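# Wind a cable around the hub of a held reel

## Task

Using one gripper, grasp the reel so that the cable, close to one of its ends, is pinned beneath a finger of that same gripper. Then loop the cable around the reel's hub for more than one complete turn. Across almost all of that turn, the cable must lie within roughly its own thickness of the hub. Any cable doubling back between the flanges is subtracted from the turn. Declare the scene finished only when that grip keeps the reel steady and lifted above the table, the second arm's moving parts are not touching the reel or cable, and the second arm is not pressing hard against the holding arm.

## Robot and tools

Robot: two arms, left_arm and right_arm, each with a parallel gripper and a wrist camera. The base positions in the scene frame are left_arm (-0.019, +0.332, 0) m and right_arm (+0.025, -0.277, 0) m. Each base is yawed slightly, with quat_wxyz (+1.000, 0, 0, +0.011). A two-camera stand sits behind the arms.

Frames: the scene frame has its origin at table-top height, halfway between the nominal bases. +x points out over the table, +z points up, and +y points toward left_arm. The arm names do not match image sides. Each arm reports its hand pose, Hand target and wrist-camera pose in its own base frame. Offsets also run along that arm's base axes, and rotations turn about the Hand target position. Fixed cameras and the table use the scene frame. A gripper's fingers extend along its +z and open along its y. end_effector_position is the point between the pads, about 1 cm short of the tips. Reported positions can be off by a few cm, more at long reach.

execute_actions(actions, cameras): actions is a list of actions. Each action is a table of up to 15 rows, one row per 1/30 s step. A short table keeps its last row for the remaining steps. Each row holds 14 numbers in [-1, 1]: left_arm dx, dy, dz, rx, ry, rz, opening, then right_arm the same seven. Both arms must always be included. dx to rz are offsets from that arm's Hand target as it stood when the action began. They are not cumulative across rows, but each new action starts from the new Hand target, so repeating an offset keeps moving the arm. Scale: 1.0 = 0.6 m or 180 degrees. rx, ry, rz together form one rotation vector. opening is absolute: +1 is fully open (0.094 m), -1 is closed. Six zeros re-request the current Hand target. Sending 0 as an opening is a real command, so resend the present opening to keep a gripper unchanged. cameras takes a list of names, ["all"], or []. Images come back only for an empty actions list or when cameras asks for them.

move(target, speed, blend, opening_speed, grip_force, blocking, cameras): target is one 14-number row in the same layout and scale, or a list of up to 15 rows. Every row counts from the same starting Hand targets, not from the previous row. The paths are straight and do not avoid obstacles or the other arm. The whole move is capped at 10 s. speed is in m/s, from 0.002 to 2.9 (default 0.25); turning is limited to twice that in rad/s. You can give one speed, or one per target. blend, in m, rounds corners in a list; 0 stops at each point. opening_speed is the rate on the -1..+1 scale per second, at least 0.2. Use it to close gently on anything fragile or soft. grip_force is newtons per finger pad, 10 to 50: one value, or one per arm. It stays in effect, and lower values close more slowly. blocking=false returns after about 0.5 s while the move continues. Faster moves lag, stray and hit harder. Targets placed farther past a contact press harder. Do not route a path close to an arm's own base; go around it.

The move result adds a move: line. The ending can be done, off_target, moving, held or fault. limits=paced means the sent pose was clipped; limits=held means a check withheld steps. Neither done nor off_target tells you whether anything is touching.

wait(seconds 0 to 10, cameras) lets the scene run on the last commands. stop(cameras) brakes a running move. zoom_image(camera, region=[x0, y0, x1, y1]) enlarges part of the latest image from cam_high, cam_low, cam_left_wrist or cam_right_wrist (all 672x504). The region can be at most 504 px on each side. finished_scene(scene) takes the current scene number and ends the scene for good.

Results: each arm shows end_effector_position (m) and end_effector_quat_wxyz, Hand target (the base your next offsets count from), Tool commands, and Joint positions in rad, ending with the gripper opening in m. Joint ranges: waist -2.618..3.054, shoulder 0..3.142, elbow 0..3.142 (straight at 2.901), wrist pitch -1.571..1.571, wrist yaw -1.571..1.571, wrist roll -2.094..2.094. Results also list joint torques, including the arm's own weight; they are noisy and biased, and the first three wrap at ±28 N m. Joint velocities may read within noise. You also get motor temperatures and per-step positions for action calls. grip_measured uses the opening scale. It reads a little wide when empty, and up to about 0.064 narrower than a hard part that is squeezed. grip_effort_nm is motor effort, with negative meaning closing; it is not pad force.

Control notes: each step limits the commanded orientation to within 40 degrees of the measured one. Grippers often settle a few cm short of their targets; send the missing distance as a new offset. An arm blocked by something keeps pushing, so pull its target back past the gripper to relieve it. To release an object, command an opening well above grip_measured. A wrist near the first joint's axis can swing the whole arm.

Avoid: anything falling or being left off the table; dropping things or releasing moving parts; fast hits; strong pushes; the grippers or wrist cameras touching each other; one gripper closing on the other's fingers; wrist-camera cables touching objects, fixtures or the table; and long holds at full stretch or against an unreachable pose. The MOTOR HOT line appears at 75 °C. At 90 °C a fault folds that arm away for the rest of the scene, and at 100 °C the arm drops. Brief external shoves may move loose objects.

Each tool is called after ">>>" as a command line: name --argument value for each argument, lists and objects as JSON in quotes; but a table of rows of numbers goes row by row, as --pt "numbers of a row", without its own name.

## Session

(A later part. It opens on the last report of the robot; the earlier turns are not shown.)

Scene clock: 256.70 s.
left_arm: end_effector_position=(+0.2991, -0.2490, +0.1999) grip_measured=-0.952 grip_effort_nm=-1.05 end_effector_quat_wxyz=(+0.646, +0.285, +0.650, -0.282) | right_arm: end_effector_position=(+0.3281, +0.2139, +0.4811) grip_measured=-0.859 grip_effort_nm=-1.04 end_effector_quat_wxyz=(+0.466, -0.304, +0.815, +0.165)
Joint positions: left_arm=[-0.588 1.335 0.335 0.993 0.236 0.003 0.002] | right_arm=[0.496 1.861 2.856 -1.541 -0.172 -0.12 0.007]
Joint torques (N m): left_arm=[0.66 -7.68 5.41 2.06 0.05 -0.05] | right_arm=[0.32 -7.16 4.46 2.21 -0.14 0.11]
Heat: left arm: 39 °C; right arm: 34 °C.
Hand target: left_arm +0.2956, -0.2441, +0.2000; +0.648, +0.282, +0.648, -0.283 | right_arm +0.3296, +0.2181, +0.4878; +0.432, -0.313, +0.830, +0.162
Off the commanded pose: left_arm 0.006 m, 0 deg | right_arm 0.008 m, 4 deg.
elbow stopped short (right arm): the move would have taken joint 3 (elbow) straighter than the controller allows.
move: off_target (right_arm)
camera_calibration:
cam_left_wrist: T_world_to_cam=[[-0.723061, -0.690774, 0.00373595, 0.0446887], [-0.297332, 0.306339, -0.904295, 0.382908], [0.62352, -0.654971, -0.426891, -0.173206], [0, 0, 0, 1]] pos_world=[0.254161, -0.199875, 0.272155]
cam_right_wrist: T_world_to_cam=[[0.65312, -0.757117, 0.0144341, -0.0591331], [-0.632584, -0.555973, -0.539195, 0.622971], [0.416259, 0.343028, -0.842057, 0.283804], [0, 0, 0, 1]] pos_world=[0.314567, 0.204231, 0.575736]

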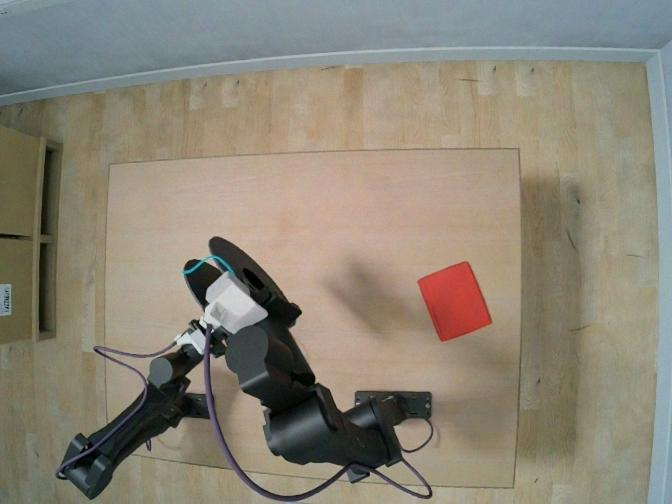

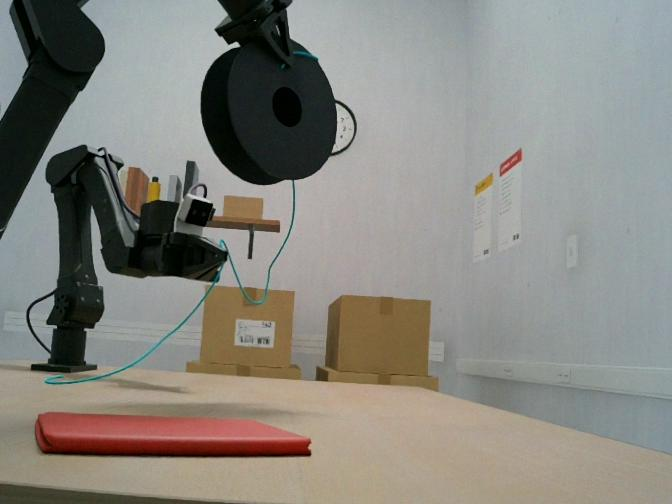

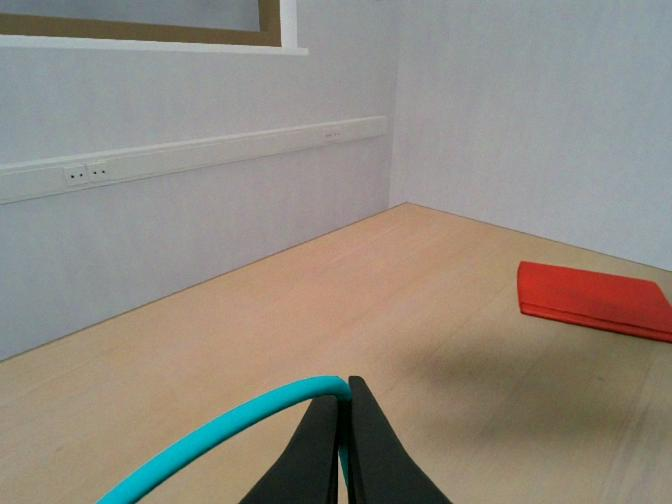

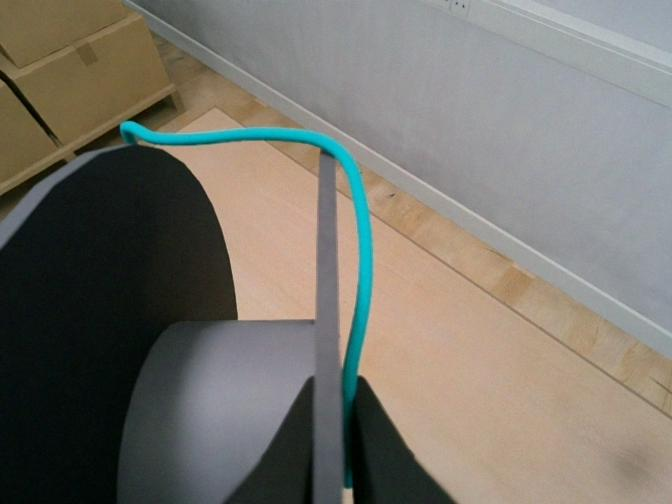

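>>> move --pt "0.277 0.14 0.25 0 0 0 -1 0 0 0 0 0 0 -1" --pt "0.50 0.11 0.50 0 0 0 -1 0 0 0 0 0 0 -1" --pt "0.55 0.14 0.53 0 0 0 -1 0 0 0 0 0 0 -1" --speed 0.13 --blend 0.03 --cameras '["all"]'

Scene clock: 262.83 s.
left_arm: end_effector_position=(+0.6176, -0.1575, +0.5209) grip_measured=-0.952 grip_effort_nm=-1.05 end_effector_quat_wxyz=(+0.753, +0.188, +0.572, -0.266) | right_arm: end_effector_position=(+0.3281, +0.2139, +0.4811) grip_measured=-0.859 grip_effort_nm=-1.05 end_effector_quat_wxyz=(+0.466, -0.304, +0.815, +0.165)
Joint positions: left_arm=[-0.109 2.415 2.836 -0.099 0.524 -0.188 0.002] | right_arm=[0.496 1.861 2.856 -1.541 -0.172 -0.12 0.007]
Joint torques (N m): left_arm=[-0.54 -14.35 10.02 1.79 -0.27 -0.05] | right_arm=[0.31 -7.2 4.44 2.21 -0.14 0.11]
Heat: left arm: 39 °C; right arm: 34 °C.
Hand target: left_arm +0.6255, -0.1599, +0.5182; +0.648, +0.282, +0.648, -0.283 | right_arm +0.3296, +0.2181, +0.4878; +0.432, -0.313, +0.830, +0.162
Off the commanded pose: left_arm 0.009 m, 18 deg | right_arm 0.008 m, 4 deg.
elbow stopped short (right arm): the move would have taken joint 3 (elbow) straighter than the controller allows.
elbow stopped short (left arm): the move would have taken joint 3 (elbow) straighter than the controller allows.
move: off_target (left_arm, right_arm); blend cut to 0.0197 m at target 2
camera_calibration:
cam_left_wrist: T_world_to_cam=[[-0.604213, -0.796195, 0.0316147, 0.232397], [-0.143053, 0.0693569, -0.987282, 0.650458], [0.783877, -0.601051, -0.155804, -0.406559], [0, 0, 0, 1]] pos_world=[0.552159, -0.104443, 0.571495]
cam_right_wrist: T_world_to_cam=[[0.65312, -0.757117, 0.0144341, -0.0591331], [-0.632584, -0.555973, -0.539195, 0.622971], [0.416259, 0.343028, -0.842057, 0.283804], [0, 0, 0, 1]] pos_world=[0.314567, 0.204231, 0.575736]

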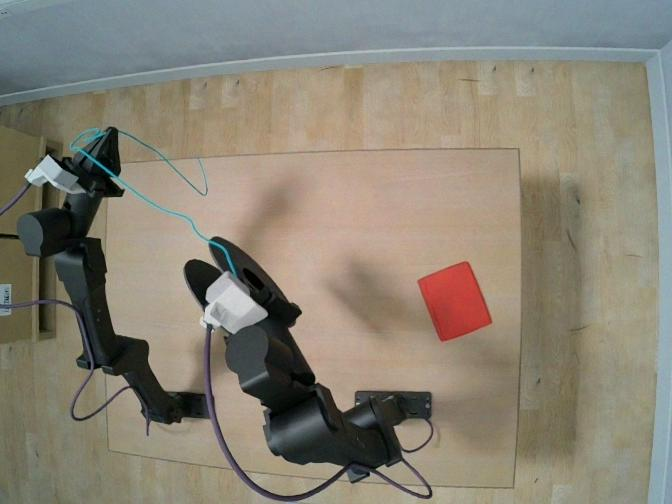

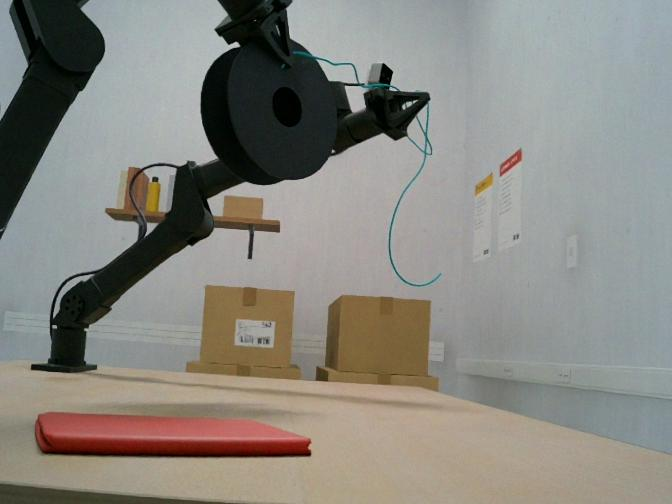

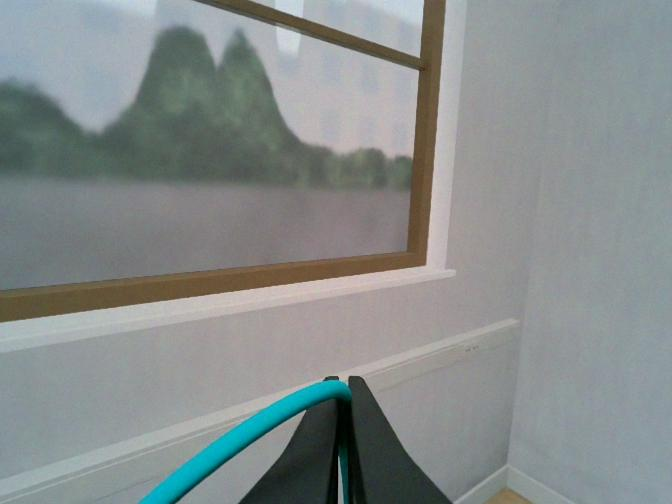

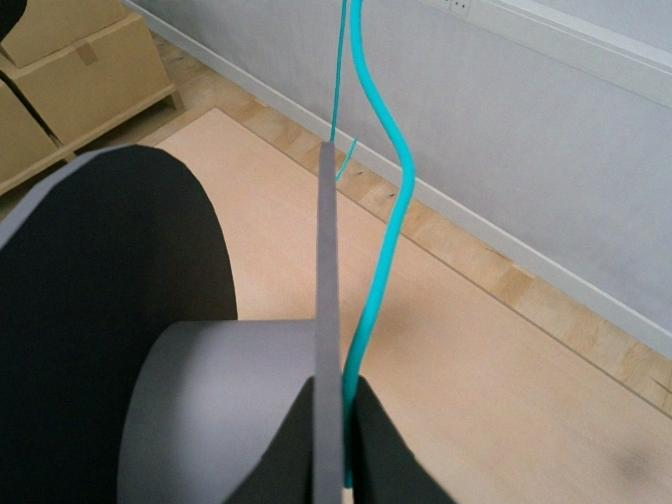

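>>> move --pt "-0.1475 -0.083 -0.364 0 0 0 -1 0 0 0 0 0 0 -1" --pt "-0.3425 -0.2885 -0.664 0 0 0 -1 0 0 0 0 0 0 -1" --pt "-0.621 -0.4785 -0.647 0 0 0 -1 0 0 0 0 0 0 -1" --speed 0.12 --blend 0.04 --cameras '["all"]'

Scene clock: 270.83 s.
left_arm: end_effector_position=(+0.2492, -0.4462, +0.1197) grip_measured=-0.952 grip_effort_nm=-1.05 end_effector_quat_wxyz=(+0.640, +0.290, +0.651, -0.286) | right_arm: end_effector_position=(+0.3279, +0.2138, +0.4807) grip_measured=-0.859 grip_effort_nm=-1.04 end_effector_quat_wxyz=(+0.465, -0.304, +0.815, +0.165)
Joint positions: left_arm=[-1.182 2.09 0.757 1.315 -0.341 -0.007 0.002] | right_arm=[0.496 1.861 2.856 -1.543 -0.172 -0.12 0.007]
Joint torques (N m): left_arm=[-0.01 -14.28 7.05 1.82 -0.24 0.03] | right_arm=[0.28 -7.21 4.52 2.22 -0.14 0.12]
Heat: left arm: 40 °C; right arm: 35 °C.
Hand target: left_arm +0.2529, -0.4470, +0.1300; +0.648, +0.282, +0.648, -0.283 | right_arm +0.3296, +0.2181, +0.4878; +0.432, -0.313, +0.830, +0.162
Off the commanded pose: left_arm 0.011 m, 1 deg | right_arm 0.008 m, 4 deg.
elbow stopped short (right arm): the move would have taken joint 3 (elbow) straighter than the controller allows.
move: off_target (left_arm, right_arm)
camera_calibration:
cam_left_wrist: T_world_to_cam=[[-0.734186, -0.678915, 0.00672538, -0.119651], [-0.300365, 0.315902, -0.899993, 0.360429], [0.608894, -0.662782, -0.435853, -0.304268], [0, 0, 0, 1]] pos_world=[0.205682, -0.396756, 0.192572]
cam_right_wrist: T_world_to_cam=[[0.653101, -0.757141, 0.0140267, -0.0589575], [-0.63352, -0.556427, -0.537626, 0.622182], [0.414863, 0.342237, -0.843067, 0.284681], [0, 0, 0, 1]] pos_world=[0.314566, 0.204131, 0.575334]

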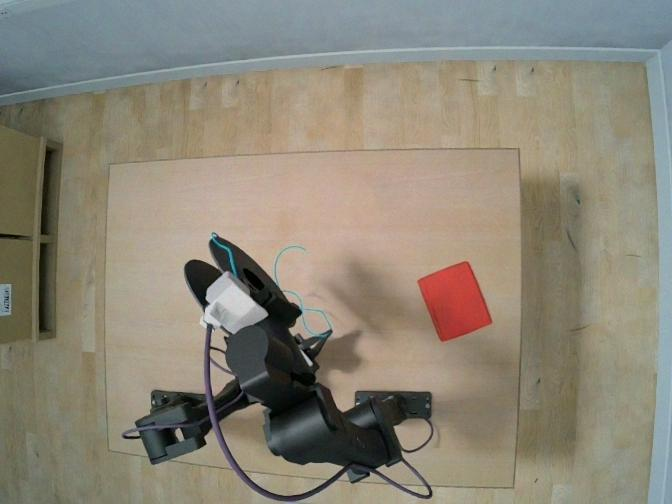

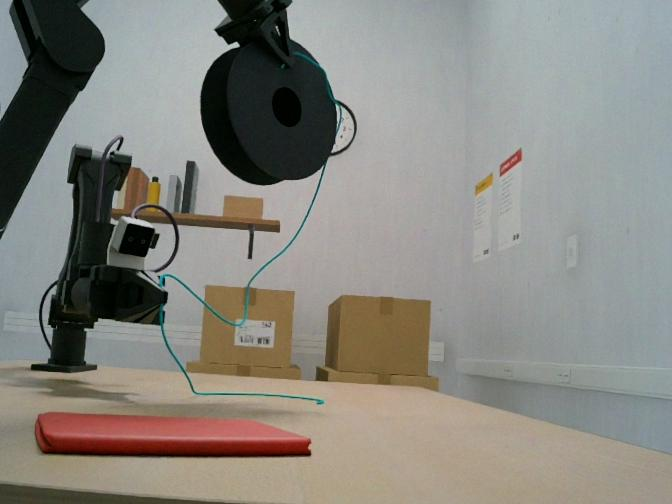

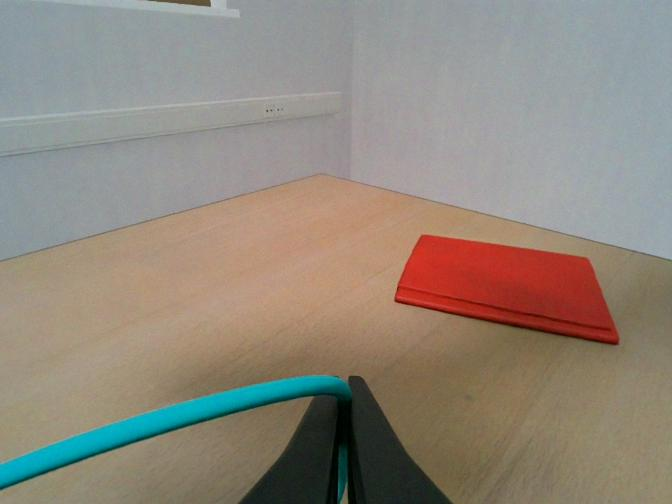

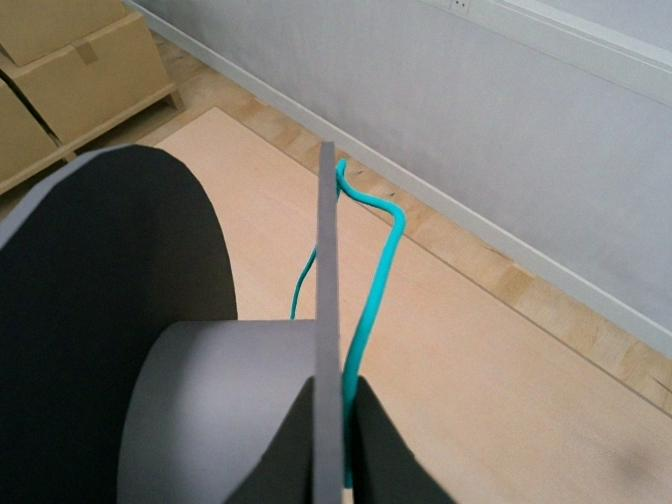

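>>> move --target '[-0.085,-0.08,0.16,0,0,0,-1,0,0,0,0,0,0,-1]' --speed 0.1 --cameras '["all"]'

Scene clock: 273.63 s.
left_arm: end_effector_position=(+0.2013, -0.4945, +0.2000) grip_measured=-0.952 grip_effort_nm=-1.05 end_effector_quat_wxyz=(+0.635, +0.301, +0.657, -0.272) | right_arm: end_effector_position=(+0.3279, +0.2138, +0.4807) grip_measured=-0.859 grip_effort_nm=-1.04 end_effector_quat_wxyz=(+0.465, -0.304, +0.815, +0.165)
Joint positions: left_arm=[-1.355 1.889 0.974 0.864 -0.52 0 0.002] | right_arm=[0.496 1.861 2.856 -1.543 -0.172 -0.12 0.007]
Joint torques (N m): left_arm=[-0.4 -15.6 10.29 1.84 -0.21 -0.03] | right_arm=[0.28 -7.2 4.45 2.23 -0.14 0.13]
Heat: left arm: 40 °C; right arm: 35 °C.
Hand target: left_arm +0.2018, -0.4951, +0.2260; +0.648, +0.282, +0.648, -0.283 | right_arm +0.3296, +0.2181, +0.4878; +0.432, -0.313, +0.830, +0.162
Off the commanded pose: left_arm 0.026 m, 3 deg | right_arm 0.008 m, 4 deg.
elbow stopped short (right arm): the move would have taken joint 3 (elbow) straighter than the controller allows.
move: off_target (left_arm, right_arm)
camera_calibration:
cam_left_wrist: T_world_to_cam=[[-0.730733, -0.682368, -0.0201055, -0.185238], [-0.301119, 0.348614, -0.887579, 0.447332], [0.612664, -0.642529, -0.460217, -0.257948], [0, 0, 0, 1]] pos_world=[0.157376, -0.448085, 0.274606]
cam_right_wrist: T_world_to_cam=[[0.653101, -0.757141, 0.0140267, -0.0589575], [-0.63352, -0.556427, -0.537626, 0.622182], [0.414863, 0.342237, -0.843067, 0.284681], [0, 0, 0, 1]] pos_world=[0.314566, 0.204131, 0.575334]

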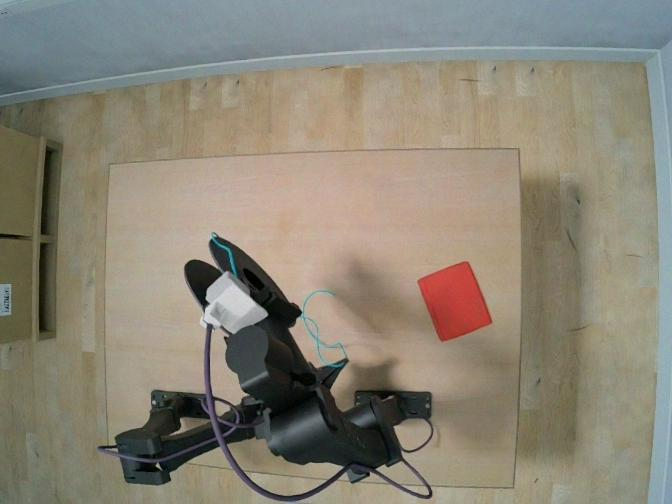

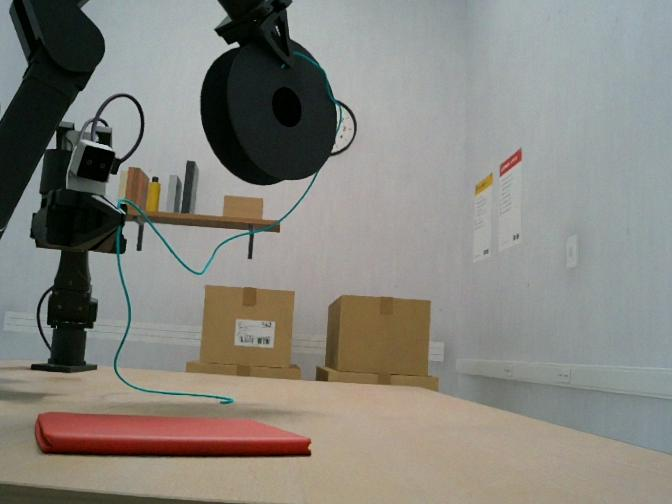

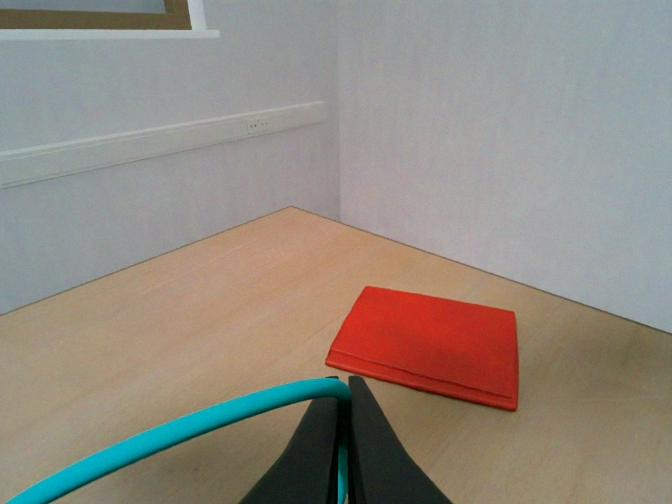

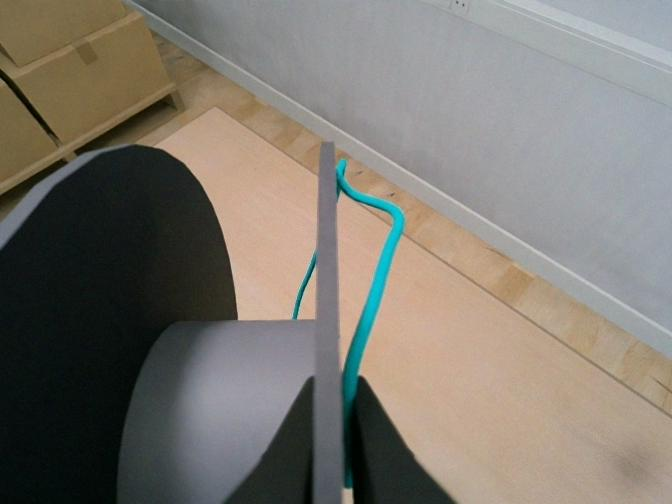

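>>> move --target '[-0.068,0.0735,0.29,-0.17,0.183,0,-1,0,0,0,0,0,0,-1]' --speed 0.1 --cameras '["all"]'

Scene clock: 279.23 s.
left_arm: end_effector_position=(+0.1626, -0.4597, +0.3742) grip_measured=-0.952 grip_effort_nm=-1.05 end_effector_quat_wxyz=(+0.484, +0.027, +0.720, -0.496) | right_arm: end_effector_position=(+0.3279, +0.2138, +0.4807) grip_measured=-0.859 grip_effort_nm=-1.05 end_effector_quat_wxyz=(+0.465, -0.304, +0.815, +0.165)
Joint positions: left_arm=[-1.447 1.518 1.288 0.183 -0.61 -0.787 0.002] | right_arm=[0.496 1.861 2.856 -1.543 -0.172 -0.12 0.007]
Joint torques (N m): left_arm=[-0.72 -12.19 12.18 1.77 -0.26 0.02] | right_arm=[0.24 -7.16 4.41 2.23 -0.14 0.11]
Heat: left arm: 40 °C; right arm: 35 °C.
Hand target: left_arm +0.1609, -0.4510, +0.3999; +0.491, +0.013, +0.707, -0.509 | right_arm +0.3296, +0.2181, +0.4878; +0.432, -0.313, +0.830, +0.162
Off the commanded pose: left_arm 0.027 m, 3 deg | right_arm 0.008 m, 4 deg.
elbow stopped short (right arm): the move would have taken joint 3 (elbow) straighter than the controller allows.
move: off_target (left_arm, right_arm)
camera_calibration:
cam_left_wrist: T_world_to_cam=[[-0.505988, -0.515208, 0.691763, -0.412329], [-0.768817, -0.0941829, -0.632495, 0.355156], [0.391019, -0.851874, -0.348446, -0.233805], [0, 0, 0, 1]] pos_world=[0.155838, -0.378158, 0.4284]
cam_right_wrist: T_world_to_cam=[[0.653101, -0.757141, 0.0140267, -0.0589575], [-0.63352, -0.556427, -0.537626, 0.622182], [0.414863, 0.342237, -0.843067, 0.284681], [0, 0, 0, 1]] pos_world=[0.314566, 0.204131, 0.575334]

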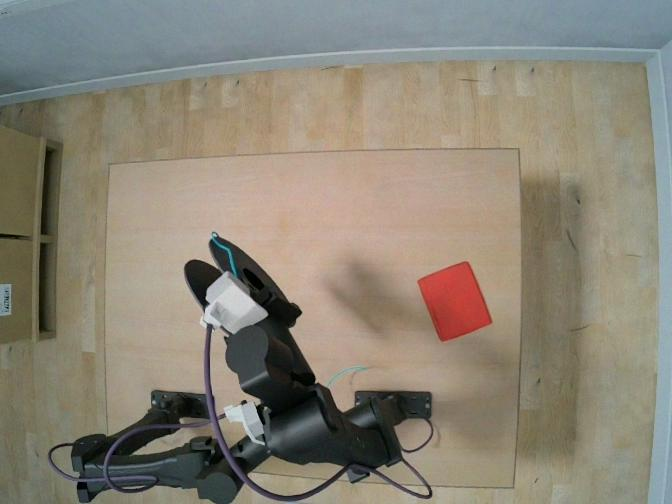

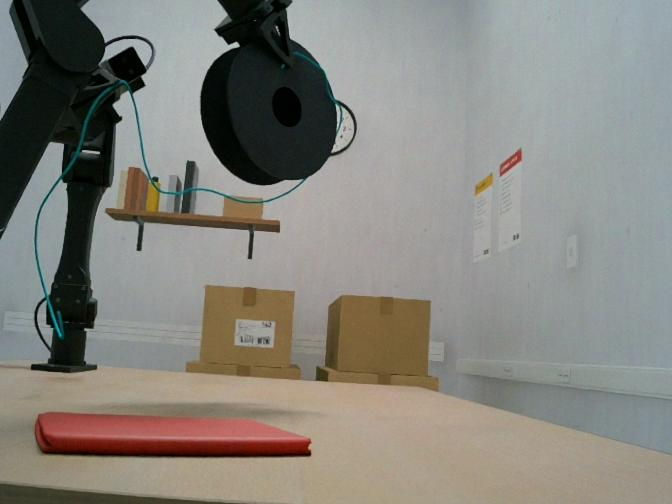

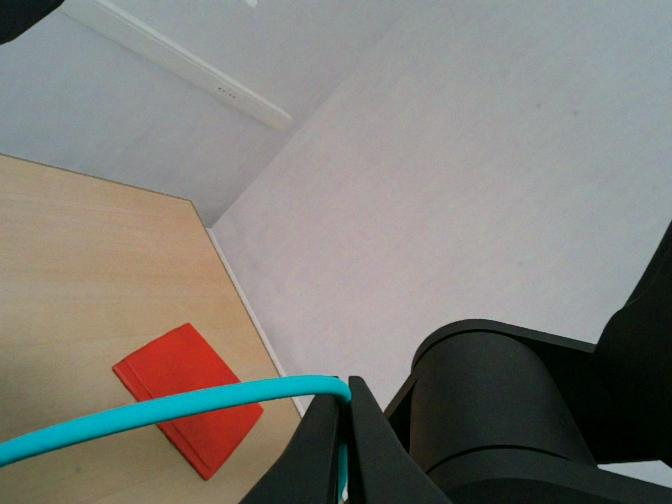

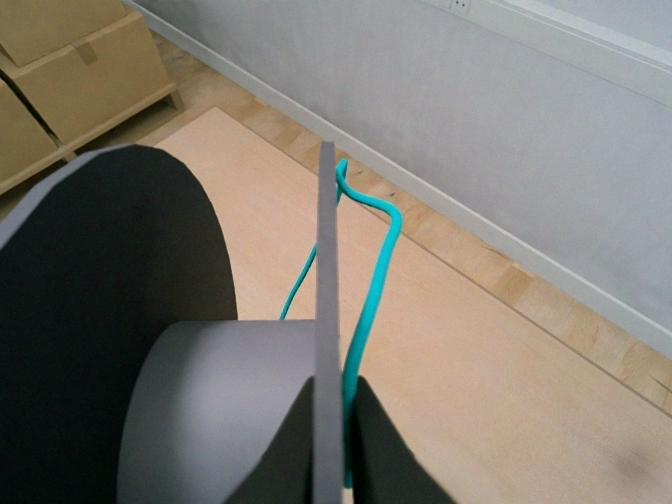

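>>> move --target '[-0.02,0.0715,0.20,-0.11,0.118,0,-1,0,0,0,0,0,0,-1]' --speed 0.08 --cameras '["all"]'

Scene clock: 283.33 s.
left_arm: end_effector_position=(+0.1499, -0.4140, +0.5106) grip_measured=-0.952 grip_effort_nm=-1.05 end_effector_quat_wxyz=(+0.343, -0.159, +0.692, -0.614) | right_arm: end_effector_position=(+0.3279, +0.2138, +0.4807) grip_measured=-0.859 grip_effort_nm=-1.04 end_effector_quat_wxyz=(+0.465, -0.304, +0.815, +0.165)
Joint positions: left_arm=[-1.471 1.48 1.788 -0.319 -0.636 -1.294 0.002] | right_arm=[0.496 1.861 2.856 -1.543 -0.172 -0.12 0.007]
Joint torques (N m): left_arm=[-0.75 -7.87 10.62 1.7 -0.23 -0.01] | right_arm=[0.31 -7.24 4.48 2.24 -0.14 0.12]
Heat: left arm: 40 °C; right arm: 35 °C.
Hand target: left_arm +0.1491, -0.4079, +0.5200; +0.348, -0.165, +0.687, -0.616 | right_arm +0.3296, +0.2181, +0.4878; +0.432, -0.313, +0.830, +0.162
Off the commanded pose: left_arm 0.011 m, 1 deg | right_arm 0.008 m, 4 deg.
elbow stopped short (right arm): the move would have taken joint 3 (elbow) straighter than the controller allows.
move: off_target (left_arm, right_arm)
camera_calibration:
cam_left_wrist: T_world_to_cam=[[-0.187296, -0.202329, 0.96124, -0.545316], [-0.931892, -0.272857, -0.239011, 0.185697], [0.31064, -0.940538, -0.137444, -0.274708], [0, 0, 0, 1]] pos_world=[0.15625, -0.318038, 0.530806]
cam_right_wrist: T_world_to_cam=[[0.653101, -0.757141, 0.0140267, -0.0589575], [-0.63352, -0.556427, -0.537626, 0.622182], [0.414863, 0.342237, -0.843067, 0.284681], [0, 0, 0, 1]] pos_world=[0.314566, 0.204131, 0.575334]

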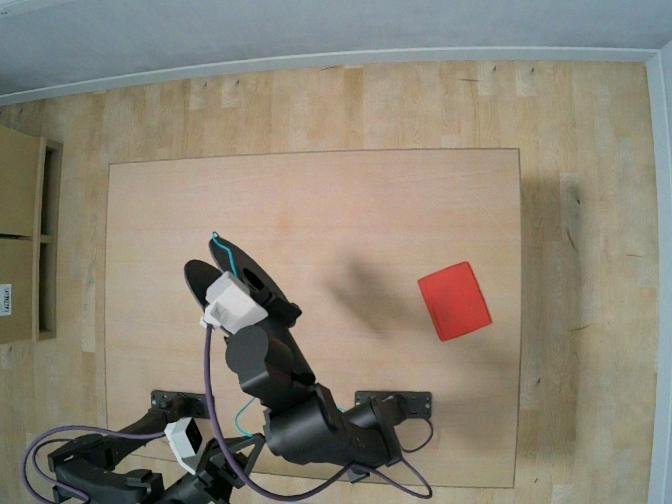

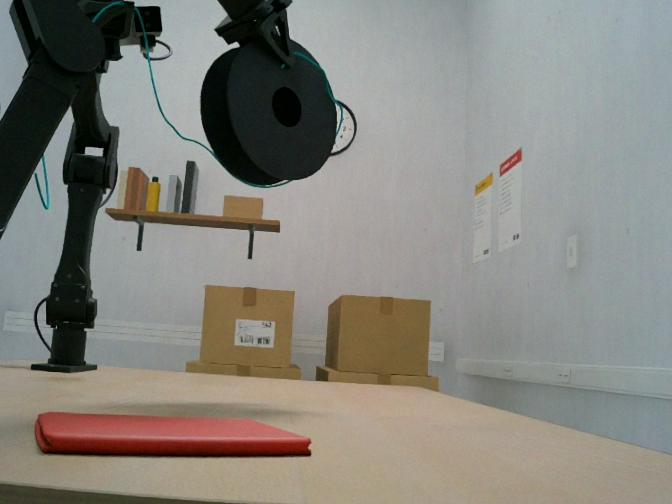

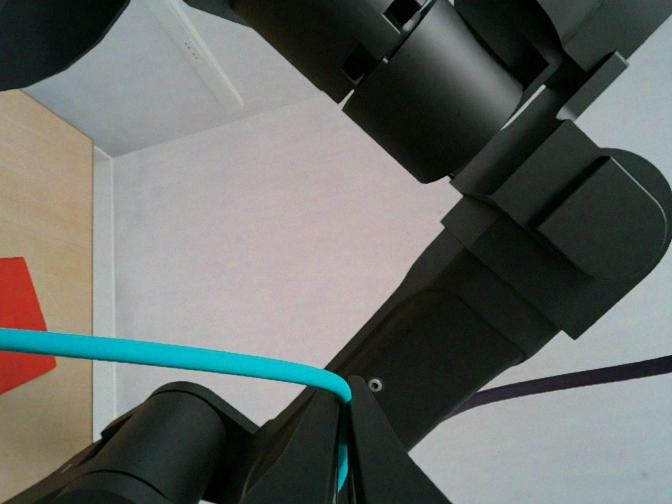

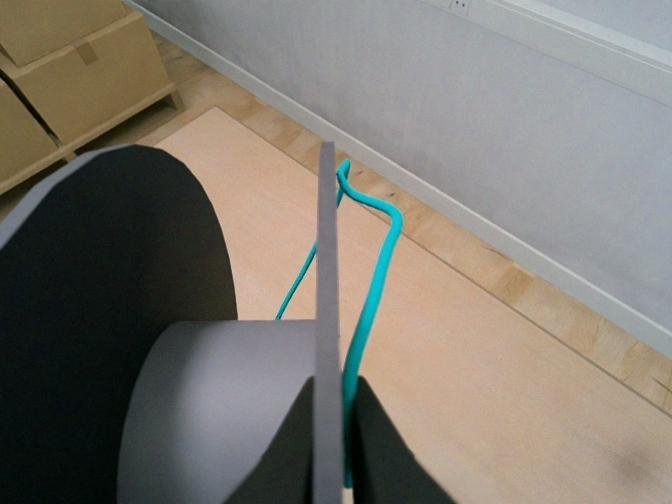

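>>> zoom_image --camera "cam_low" --region '[120, 0, 372, 200]'

Scaled by 2.000 from the camera's 672x504 image, which has a finer 960x720 frame.

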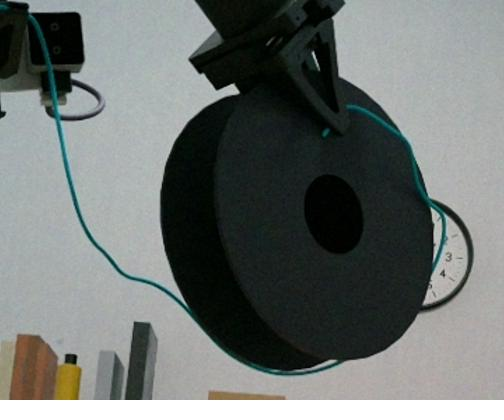

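>>> move --pt "0.11 0.101 0.10 -0.11 0.118 0 -1 0 0 0 0 0 0 -1" --speed 0.07 --cameras '["all"]'

>>> zoom_image --camera "cam_low" --region '[120, 0, 372, 200]'

Scene clock: 288.43 s.
left_arm: end_effector_position=(+0.2124, -0.3463, +0.5798) grip_measured=-0.952 grip_effort_nm=-1.06 end_effector_quat_wxyz=(-0.182, +0.331, -0.621, +0.686) | right_arm: end_effector_position=(+0.3279, +0.2138, +0.4807) grip_measured=-0.859 grip_effort_nm=-1.04 end_effector_quat_wxyz=(+0.465, -0.304, +0.815, +0.165)
Joint positions: left_arm=[-1.178 1.504 2.152 -0.638 -0.355 -1.798 0.002] | right_arm=[0.496 1.861 2.856 -1.543 -0.172 -0.12 0.007]
Joint torques (N m): left_arm=[0.61 -4.89 8.87 1.77 0.08 -0.05] | right_arm=[0.25 -7.21 4.49 2.23 -0.14 0.13]
Heat: left arm: 40 °C; right arm: 35 °C.
Hand target: left_arm +0.2149, -0.3475, +0.5800; -0.182, +0.332, -0.624, +0.683 | right_arm +0.3296, +0.2181, +0.4878; +0.432, -0.313, +0.830, +0.162
Off the commanded pose: left_arm 0.003 m, 0 deg | right_arm 0.008 m, 4 deg.
elbow stopped short (right arm): the move would have taken joint 3 (elbow) straighter than the controller allows.
move: off_target (right_arm)
camera_calibration:
cam_left_wrist: T_world_to_cam=[[0.176732, 0.153637, 0.972194, -0.546926], [-0.932802, -0.289048, 0.21525, 0.0101443], [0.314081, -0.944906, 0.0922284, -0.356412], [0, 0, 0, 1]] pos_world=[0.218064, -0.249816, 0.562406]
cam_right_wrist: T_world_to_cam=[[0.653101, -0.757141, 0.0140267, -0.0589575], [-0.63352, -0.556427, -0.537626, 0.622182], [0.414863, 0.342237, -0.843067, 0.284681], [0, 0, 0, 1]] pos_world=[0.314566, 0.204131, 0.575334]

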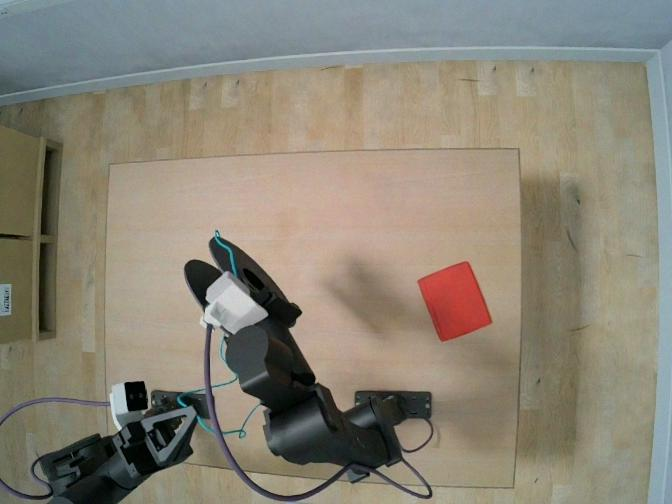

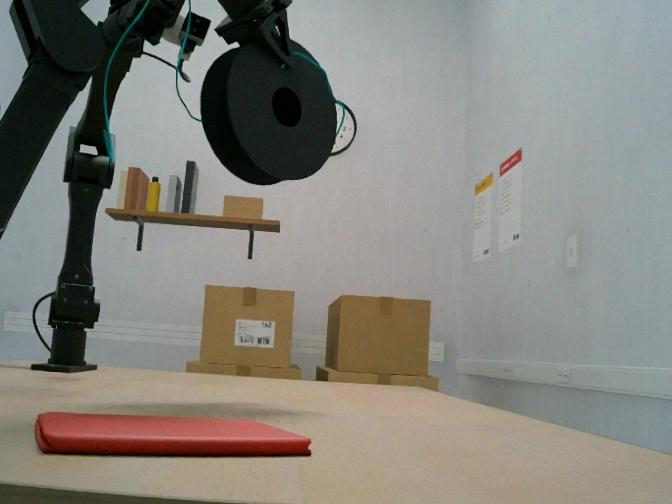

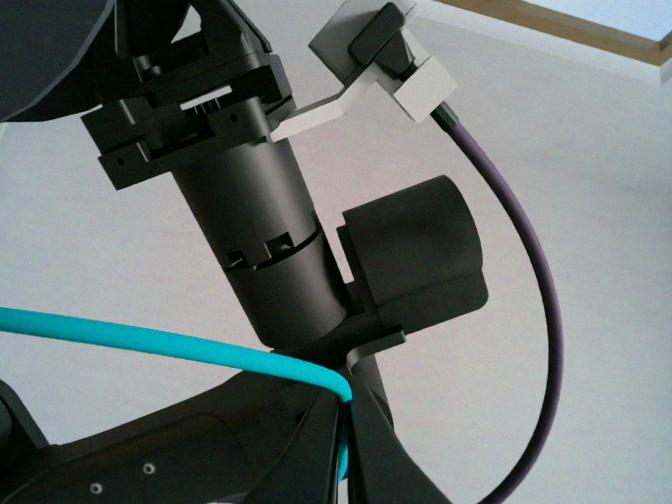

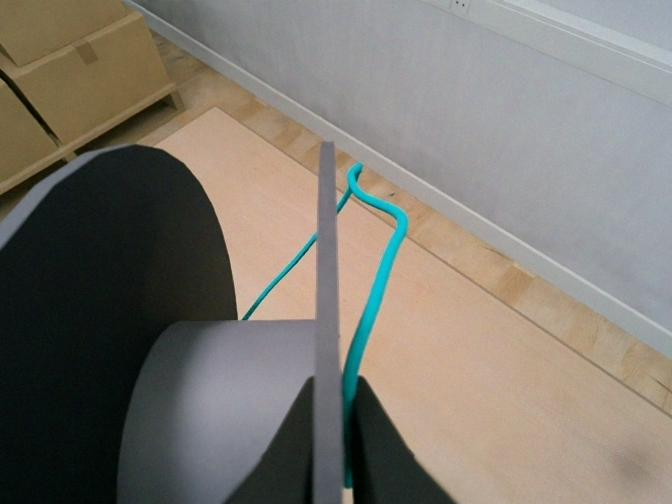

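Scaled by 2.000 from the camera's 672x504 image, which has a finer 960x720 frame.

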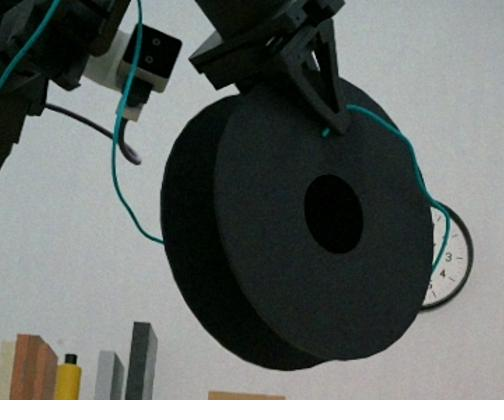

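>>> move --pt "0.017 0.178 0.033 0.2 -0.21 0 -1 0 0 0 0 0 0 -1" --pt "0.355 0.424 0 0.39 -0.419 0 -1 0 0 0 0 0 0 -1" --pt "0.632 0.25 -0.1 0.39 -0.419 0 -1 0 0 0 0 0 0 -1" --speed 0.14 --blend 0.04 --cameras '["all"]'

Scene clock: 298.77 s.
left_arm: end_effector_position=(+0.5875, -0.1947, +0.5218) grip_measured=-0.952 grip_effort_nm=-1.05 end_effector_quat_wxyz=(+0.715, +0.230, +0.597, -0.282) | right_arm: end_effector_position=(+0.3279, +0.2138, +0.4807) grip_measured=-0.859 grip_effort_nm=-1.05 end_effector_quat_wxyz=(+0.465, -0.304, +0.815, +0.165)
Joint positions: left_arm=[-0.164 2.352 2.839 -0.27 0.569 -0.126 0.002] | right_arm=[0.496 1.861 2.856 -1.543 -0.172 -0.12 0.007]
Joint torques (N m): left_arm=[-0.53 -13.89 9.51 1.83 -0.24 -0.07] | right_arm=[0.24 -7.23 4.44 2.22 -0.14 0.12]
Heat: left arm: 40 °C; right arm: 35 °C.
Hand target: left_arm +0.5942, -0.1974, +0.5198; +0.648, +0.282, +0.649, -0.283 | right_arm +0.3296, +0.2181, +0.4878; +0.432, -0.313, +0.830, +0.162
Off the commanded pose: left_arm 0.007 m, 11 deg | right_arm 0.008 m, 4 deg.
elbow stopped short (right arm): the move would have taken joint 3 (elbow) straighter than the controller allows.
elbow stopped short (left arm): the move would have taken joint 3 (elbow) straighter than the controller allows.
move: off_target (left_arm, right_arm)
camera_calibration:
cam_left_wrist: T_world_to_cam=[[-0.667271, -0.744639, 0.0161775, 0.23965], [-0.195945, 0.154548, -0.96836, 0.68737], [0.718578, -0.649328, -0.249033, -0.327647], [0, 0, 0, 1]] pos_world=[0.530038, -0.14053, 0.580149]
cam_right_wrist: T_world_to_cam=[[0.653101, -0.757141, 0.0140267, -0.0589575], [-0.63352, -0.556427, -0.537626, 0.622182], [0.414863, 0.342237, -0.843067, 0.284681], [0, 0, 0, 1]] pos_world=[0.314566, 0.204131, 0.575334]

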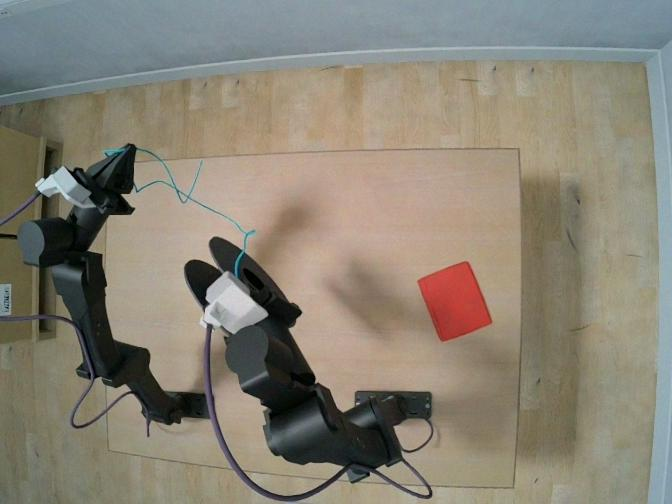

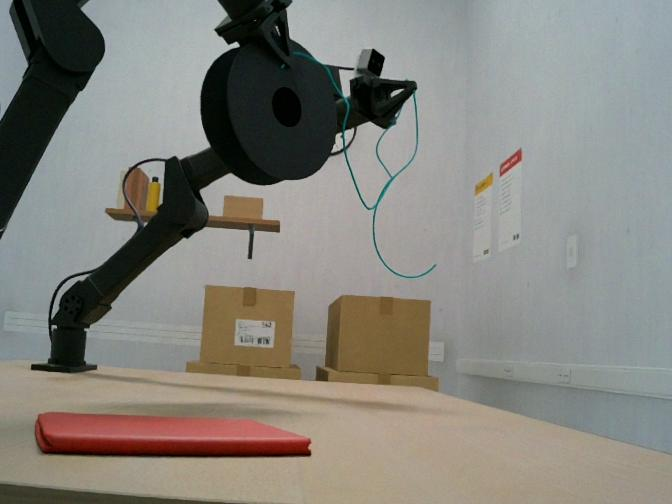

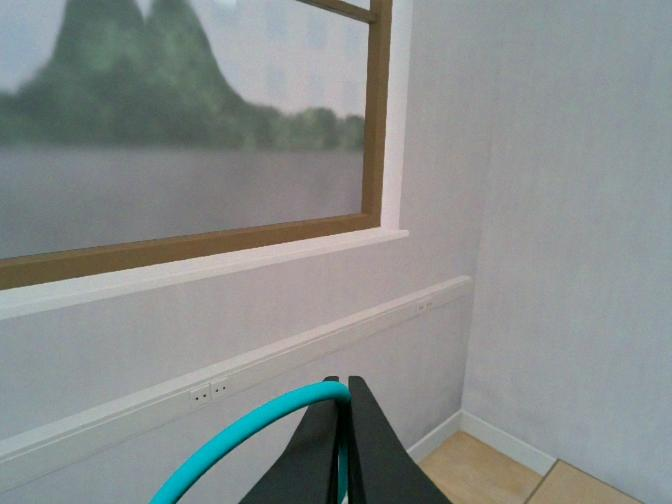

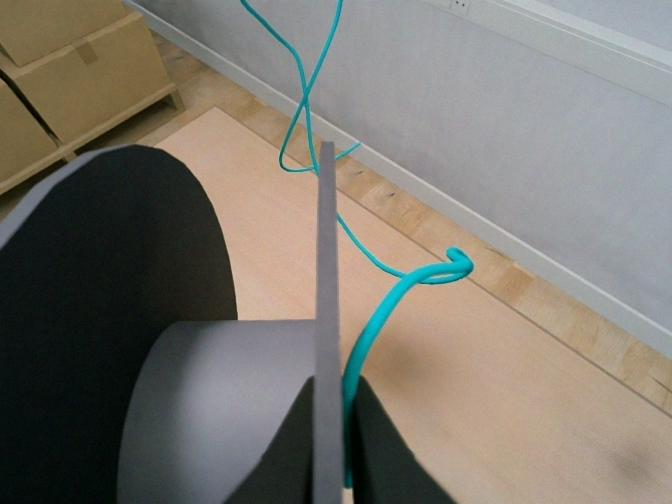

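>>> move --pt "0.056 -0.061 -0.367 0 0 0 -1 0 0 0 0 0 0 -1" --pt "-0.187 -0.288 -0.567 0 0 0 -1 0 0 0 0 0 0 -1" --speed 0.14 --blend 0.04 --cameras '["all"]'

Scene clock: 303.57 s.
left_arm: end_effector_position=(+0.4826, -0.3758, +0.1737) grip_measured=-0.952 grip_effort_nm=-1.06 end_effector_quat_wxyz=(+0.639, +0.286, +0.652, -0.292) | right_arm: end_effector_position=(+0.3279, +0.2138, +0.4807) grip_measured=-0.859 grip_effort_nm=-1.04 end_effector_quat_wxyz=(+0.465, -0.304, +0.815, +0.165)
Joint positions: left_arm=[-0.589 2.173 1.249 0.911 0.252 -0.011 0.002] | right_arm=[0.496 1.861 2.856 -1.543 -0.172 -0.12 0.007]
Joint torques (N m): left_arm=[0.18 -17.51 6 2.12 -0.22 0.08] | right_arm=[0.27 -7.23 4.46 2.23 -0.14 0.12]
Heat: left arm: 41 °C; right arm: 36 °C.
Hand target: left_arm +0.4821, -0.3702, +0.1795; +0.648, +0.282, +0.649, -0.283 | right_arm +0.3296, +0.2181, +0.4878; +0.432, -0.313, +0.830, +0.162
Off the commanded pose: left_arm 0.008 m, 2 deg | right_arm 0.008 m, 4 deg.
elbow stopped short (right arm): the move would have taken joint 3 (elbow) straighter than the controller allows.
move: off_target (right_arm)
camera_calibration:
cam_left_wrist: T_world_to_cam=[[-0.735043, -0.677733, 0.0197404, 0.0977606], [-0.306225, 0.305862, -0.901485, 0.456194], [0.604928, -0.668675, -0.432361, -0.37712], [0, 0, 0, 1]] pos_world=[0.439687, -0.325448, 0.24627]
cam_right_wrist: T_world_to_cam=[[0.653101, -0.757141, 0.0140267, -0.0589575], [-0.63352, -0.556427, -0.537626, 0.622182], [0.414863, 0.342237, -0.843067, 0.284681], [0, 0, 0, 1]] pos_world=[0.314566, 0.204131, 0.575334]

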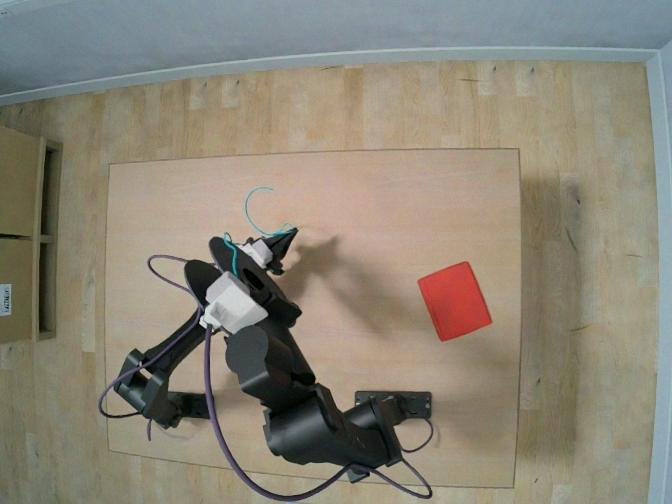

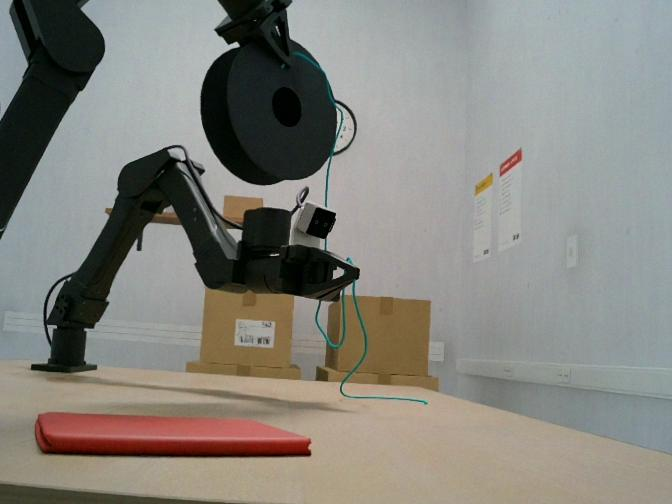

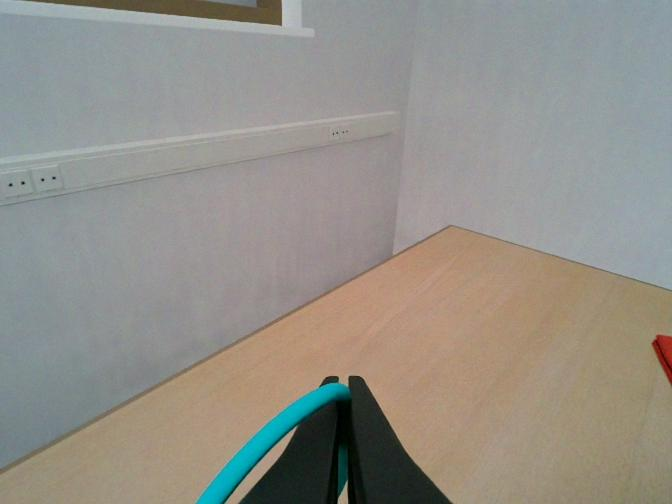

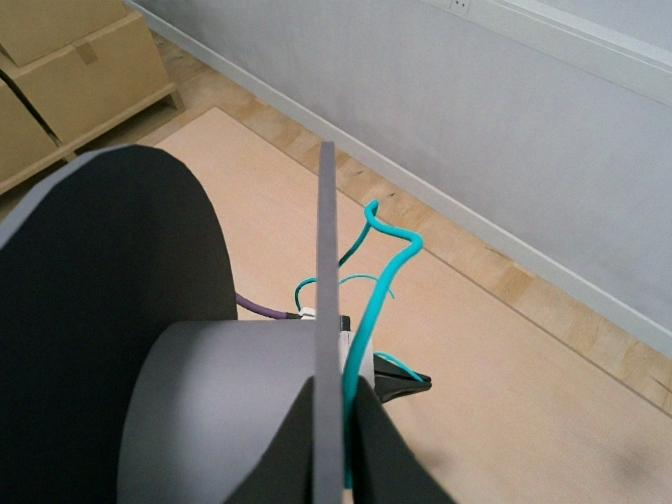

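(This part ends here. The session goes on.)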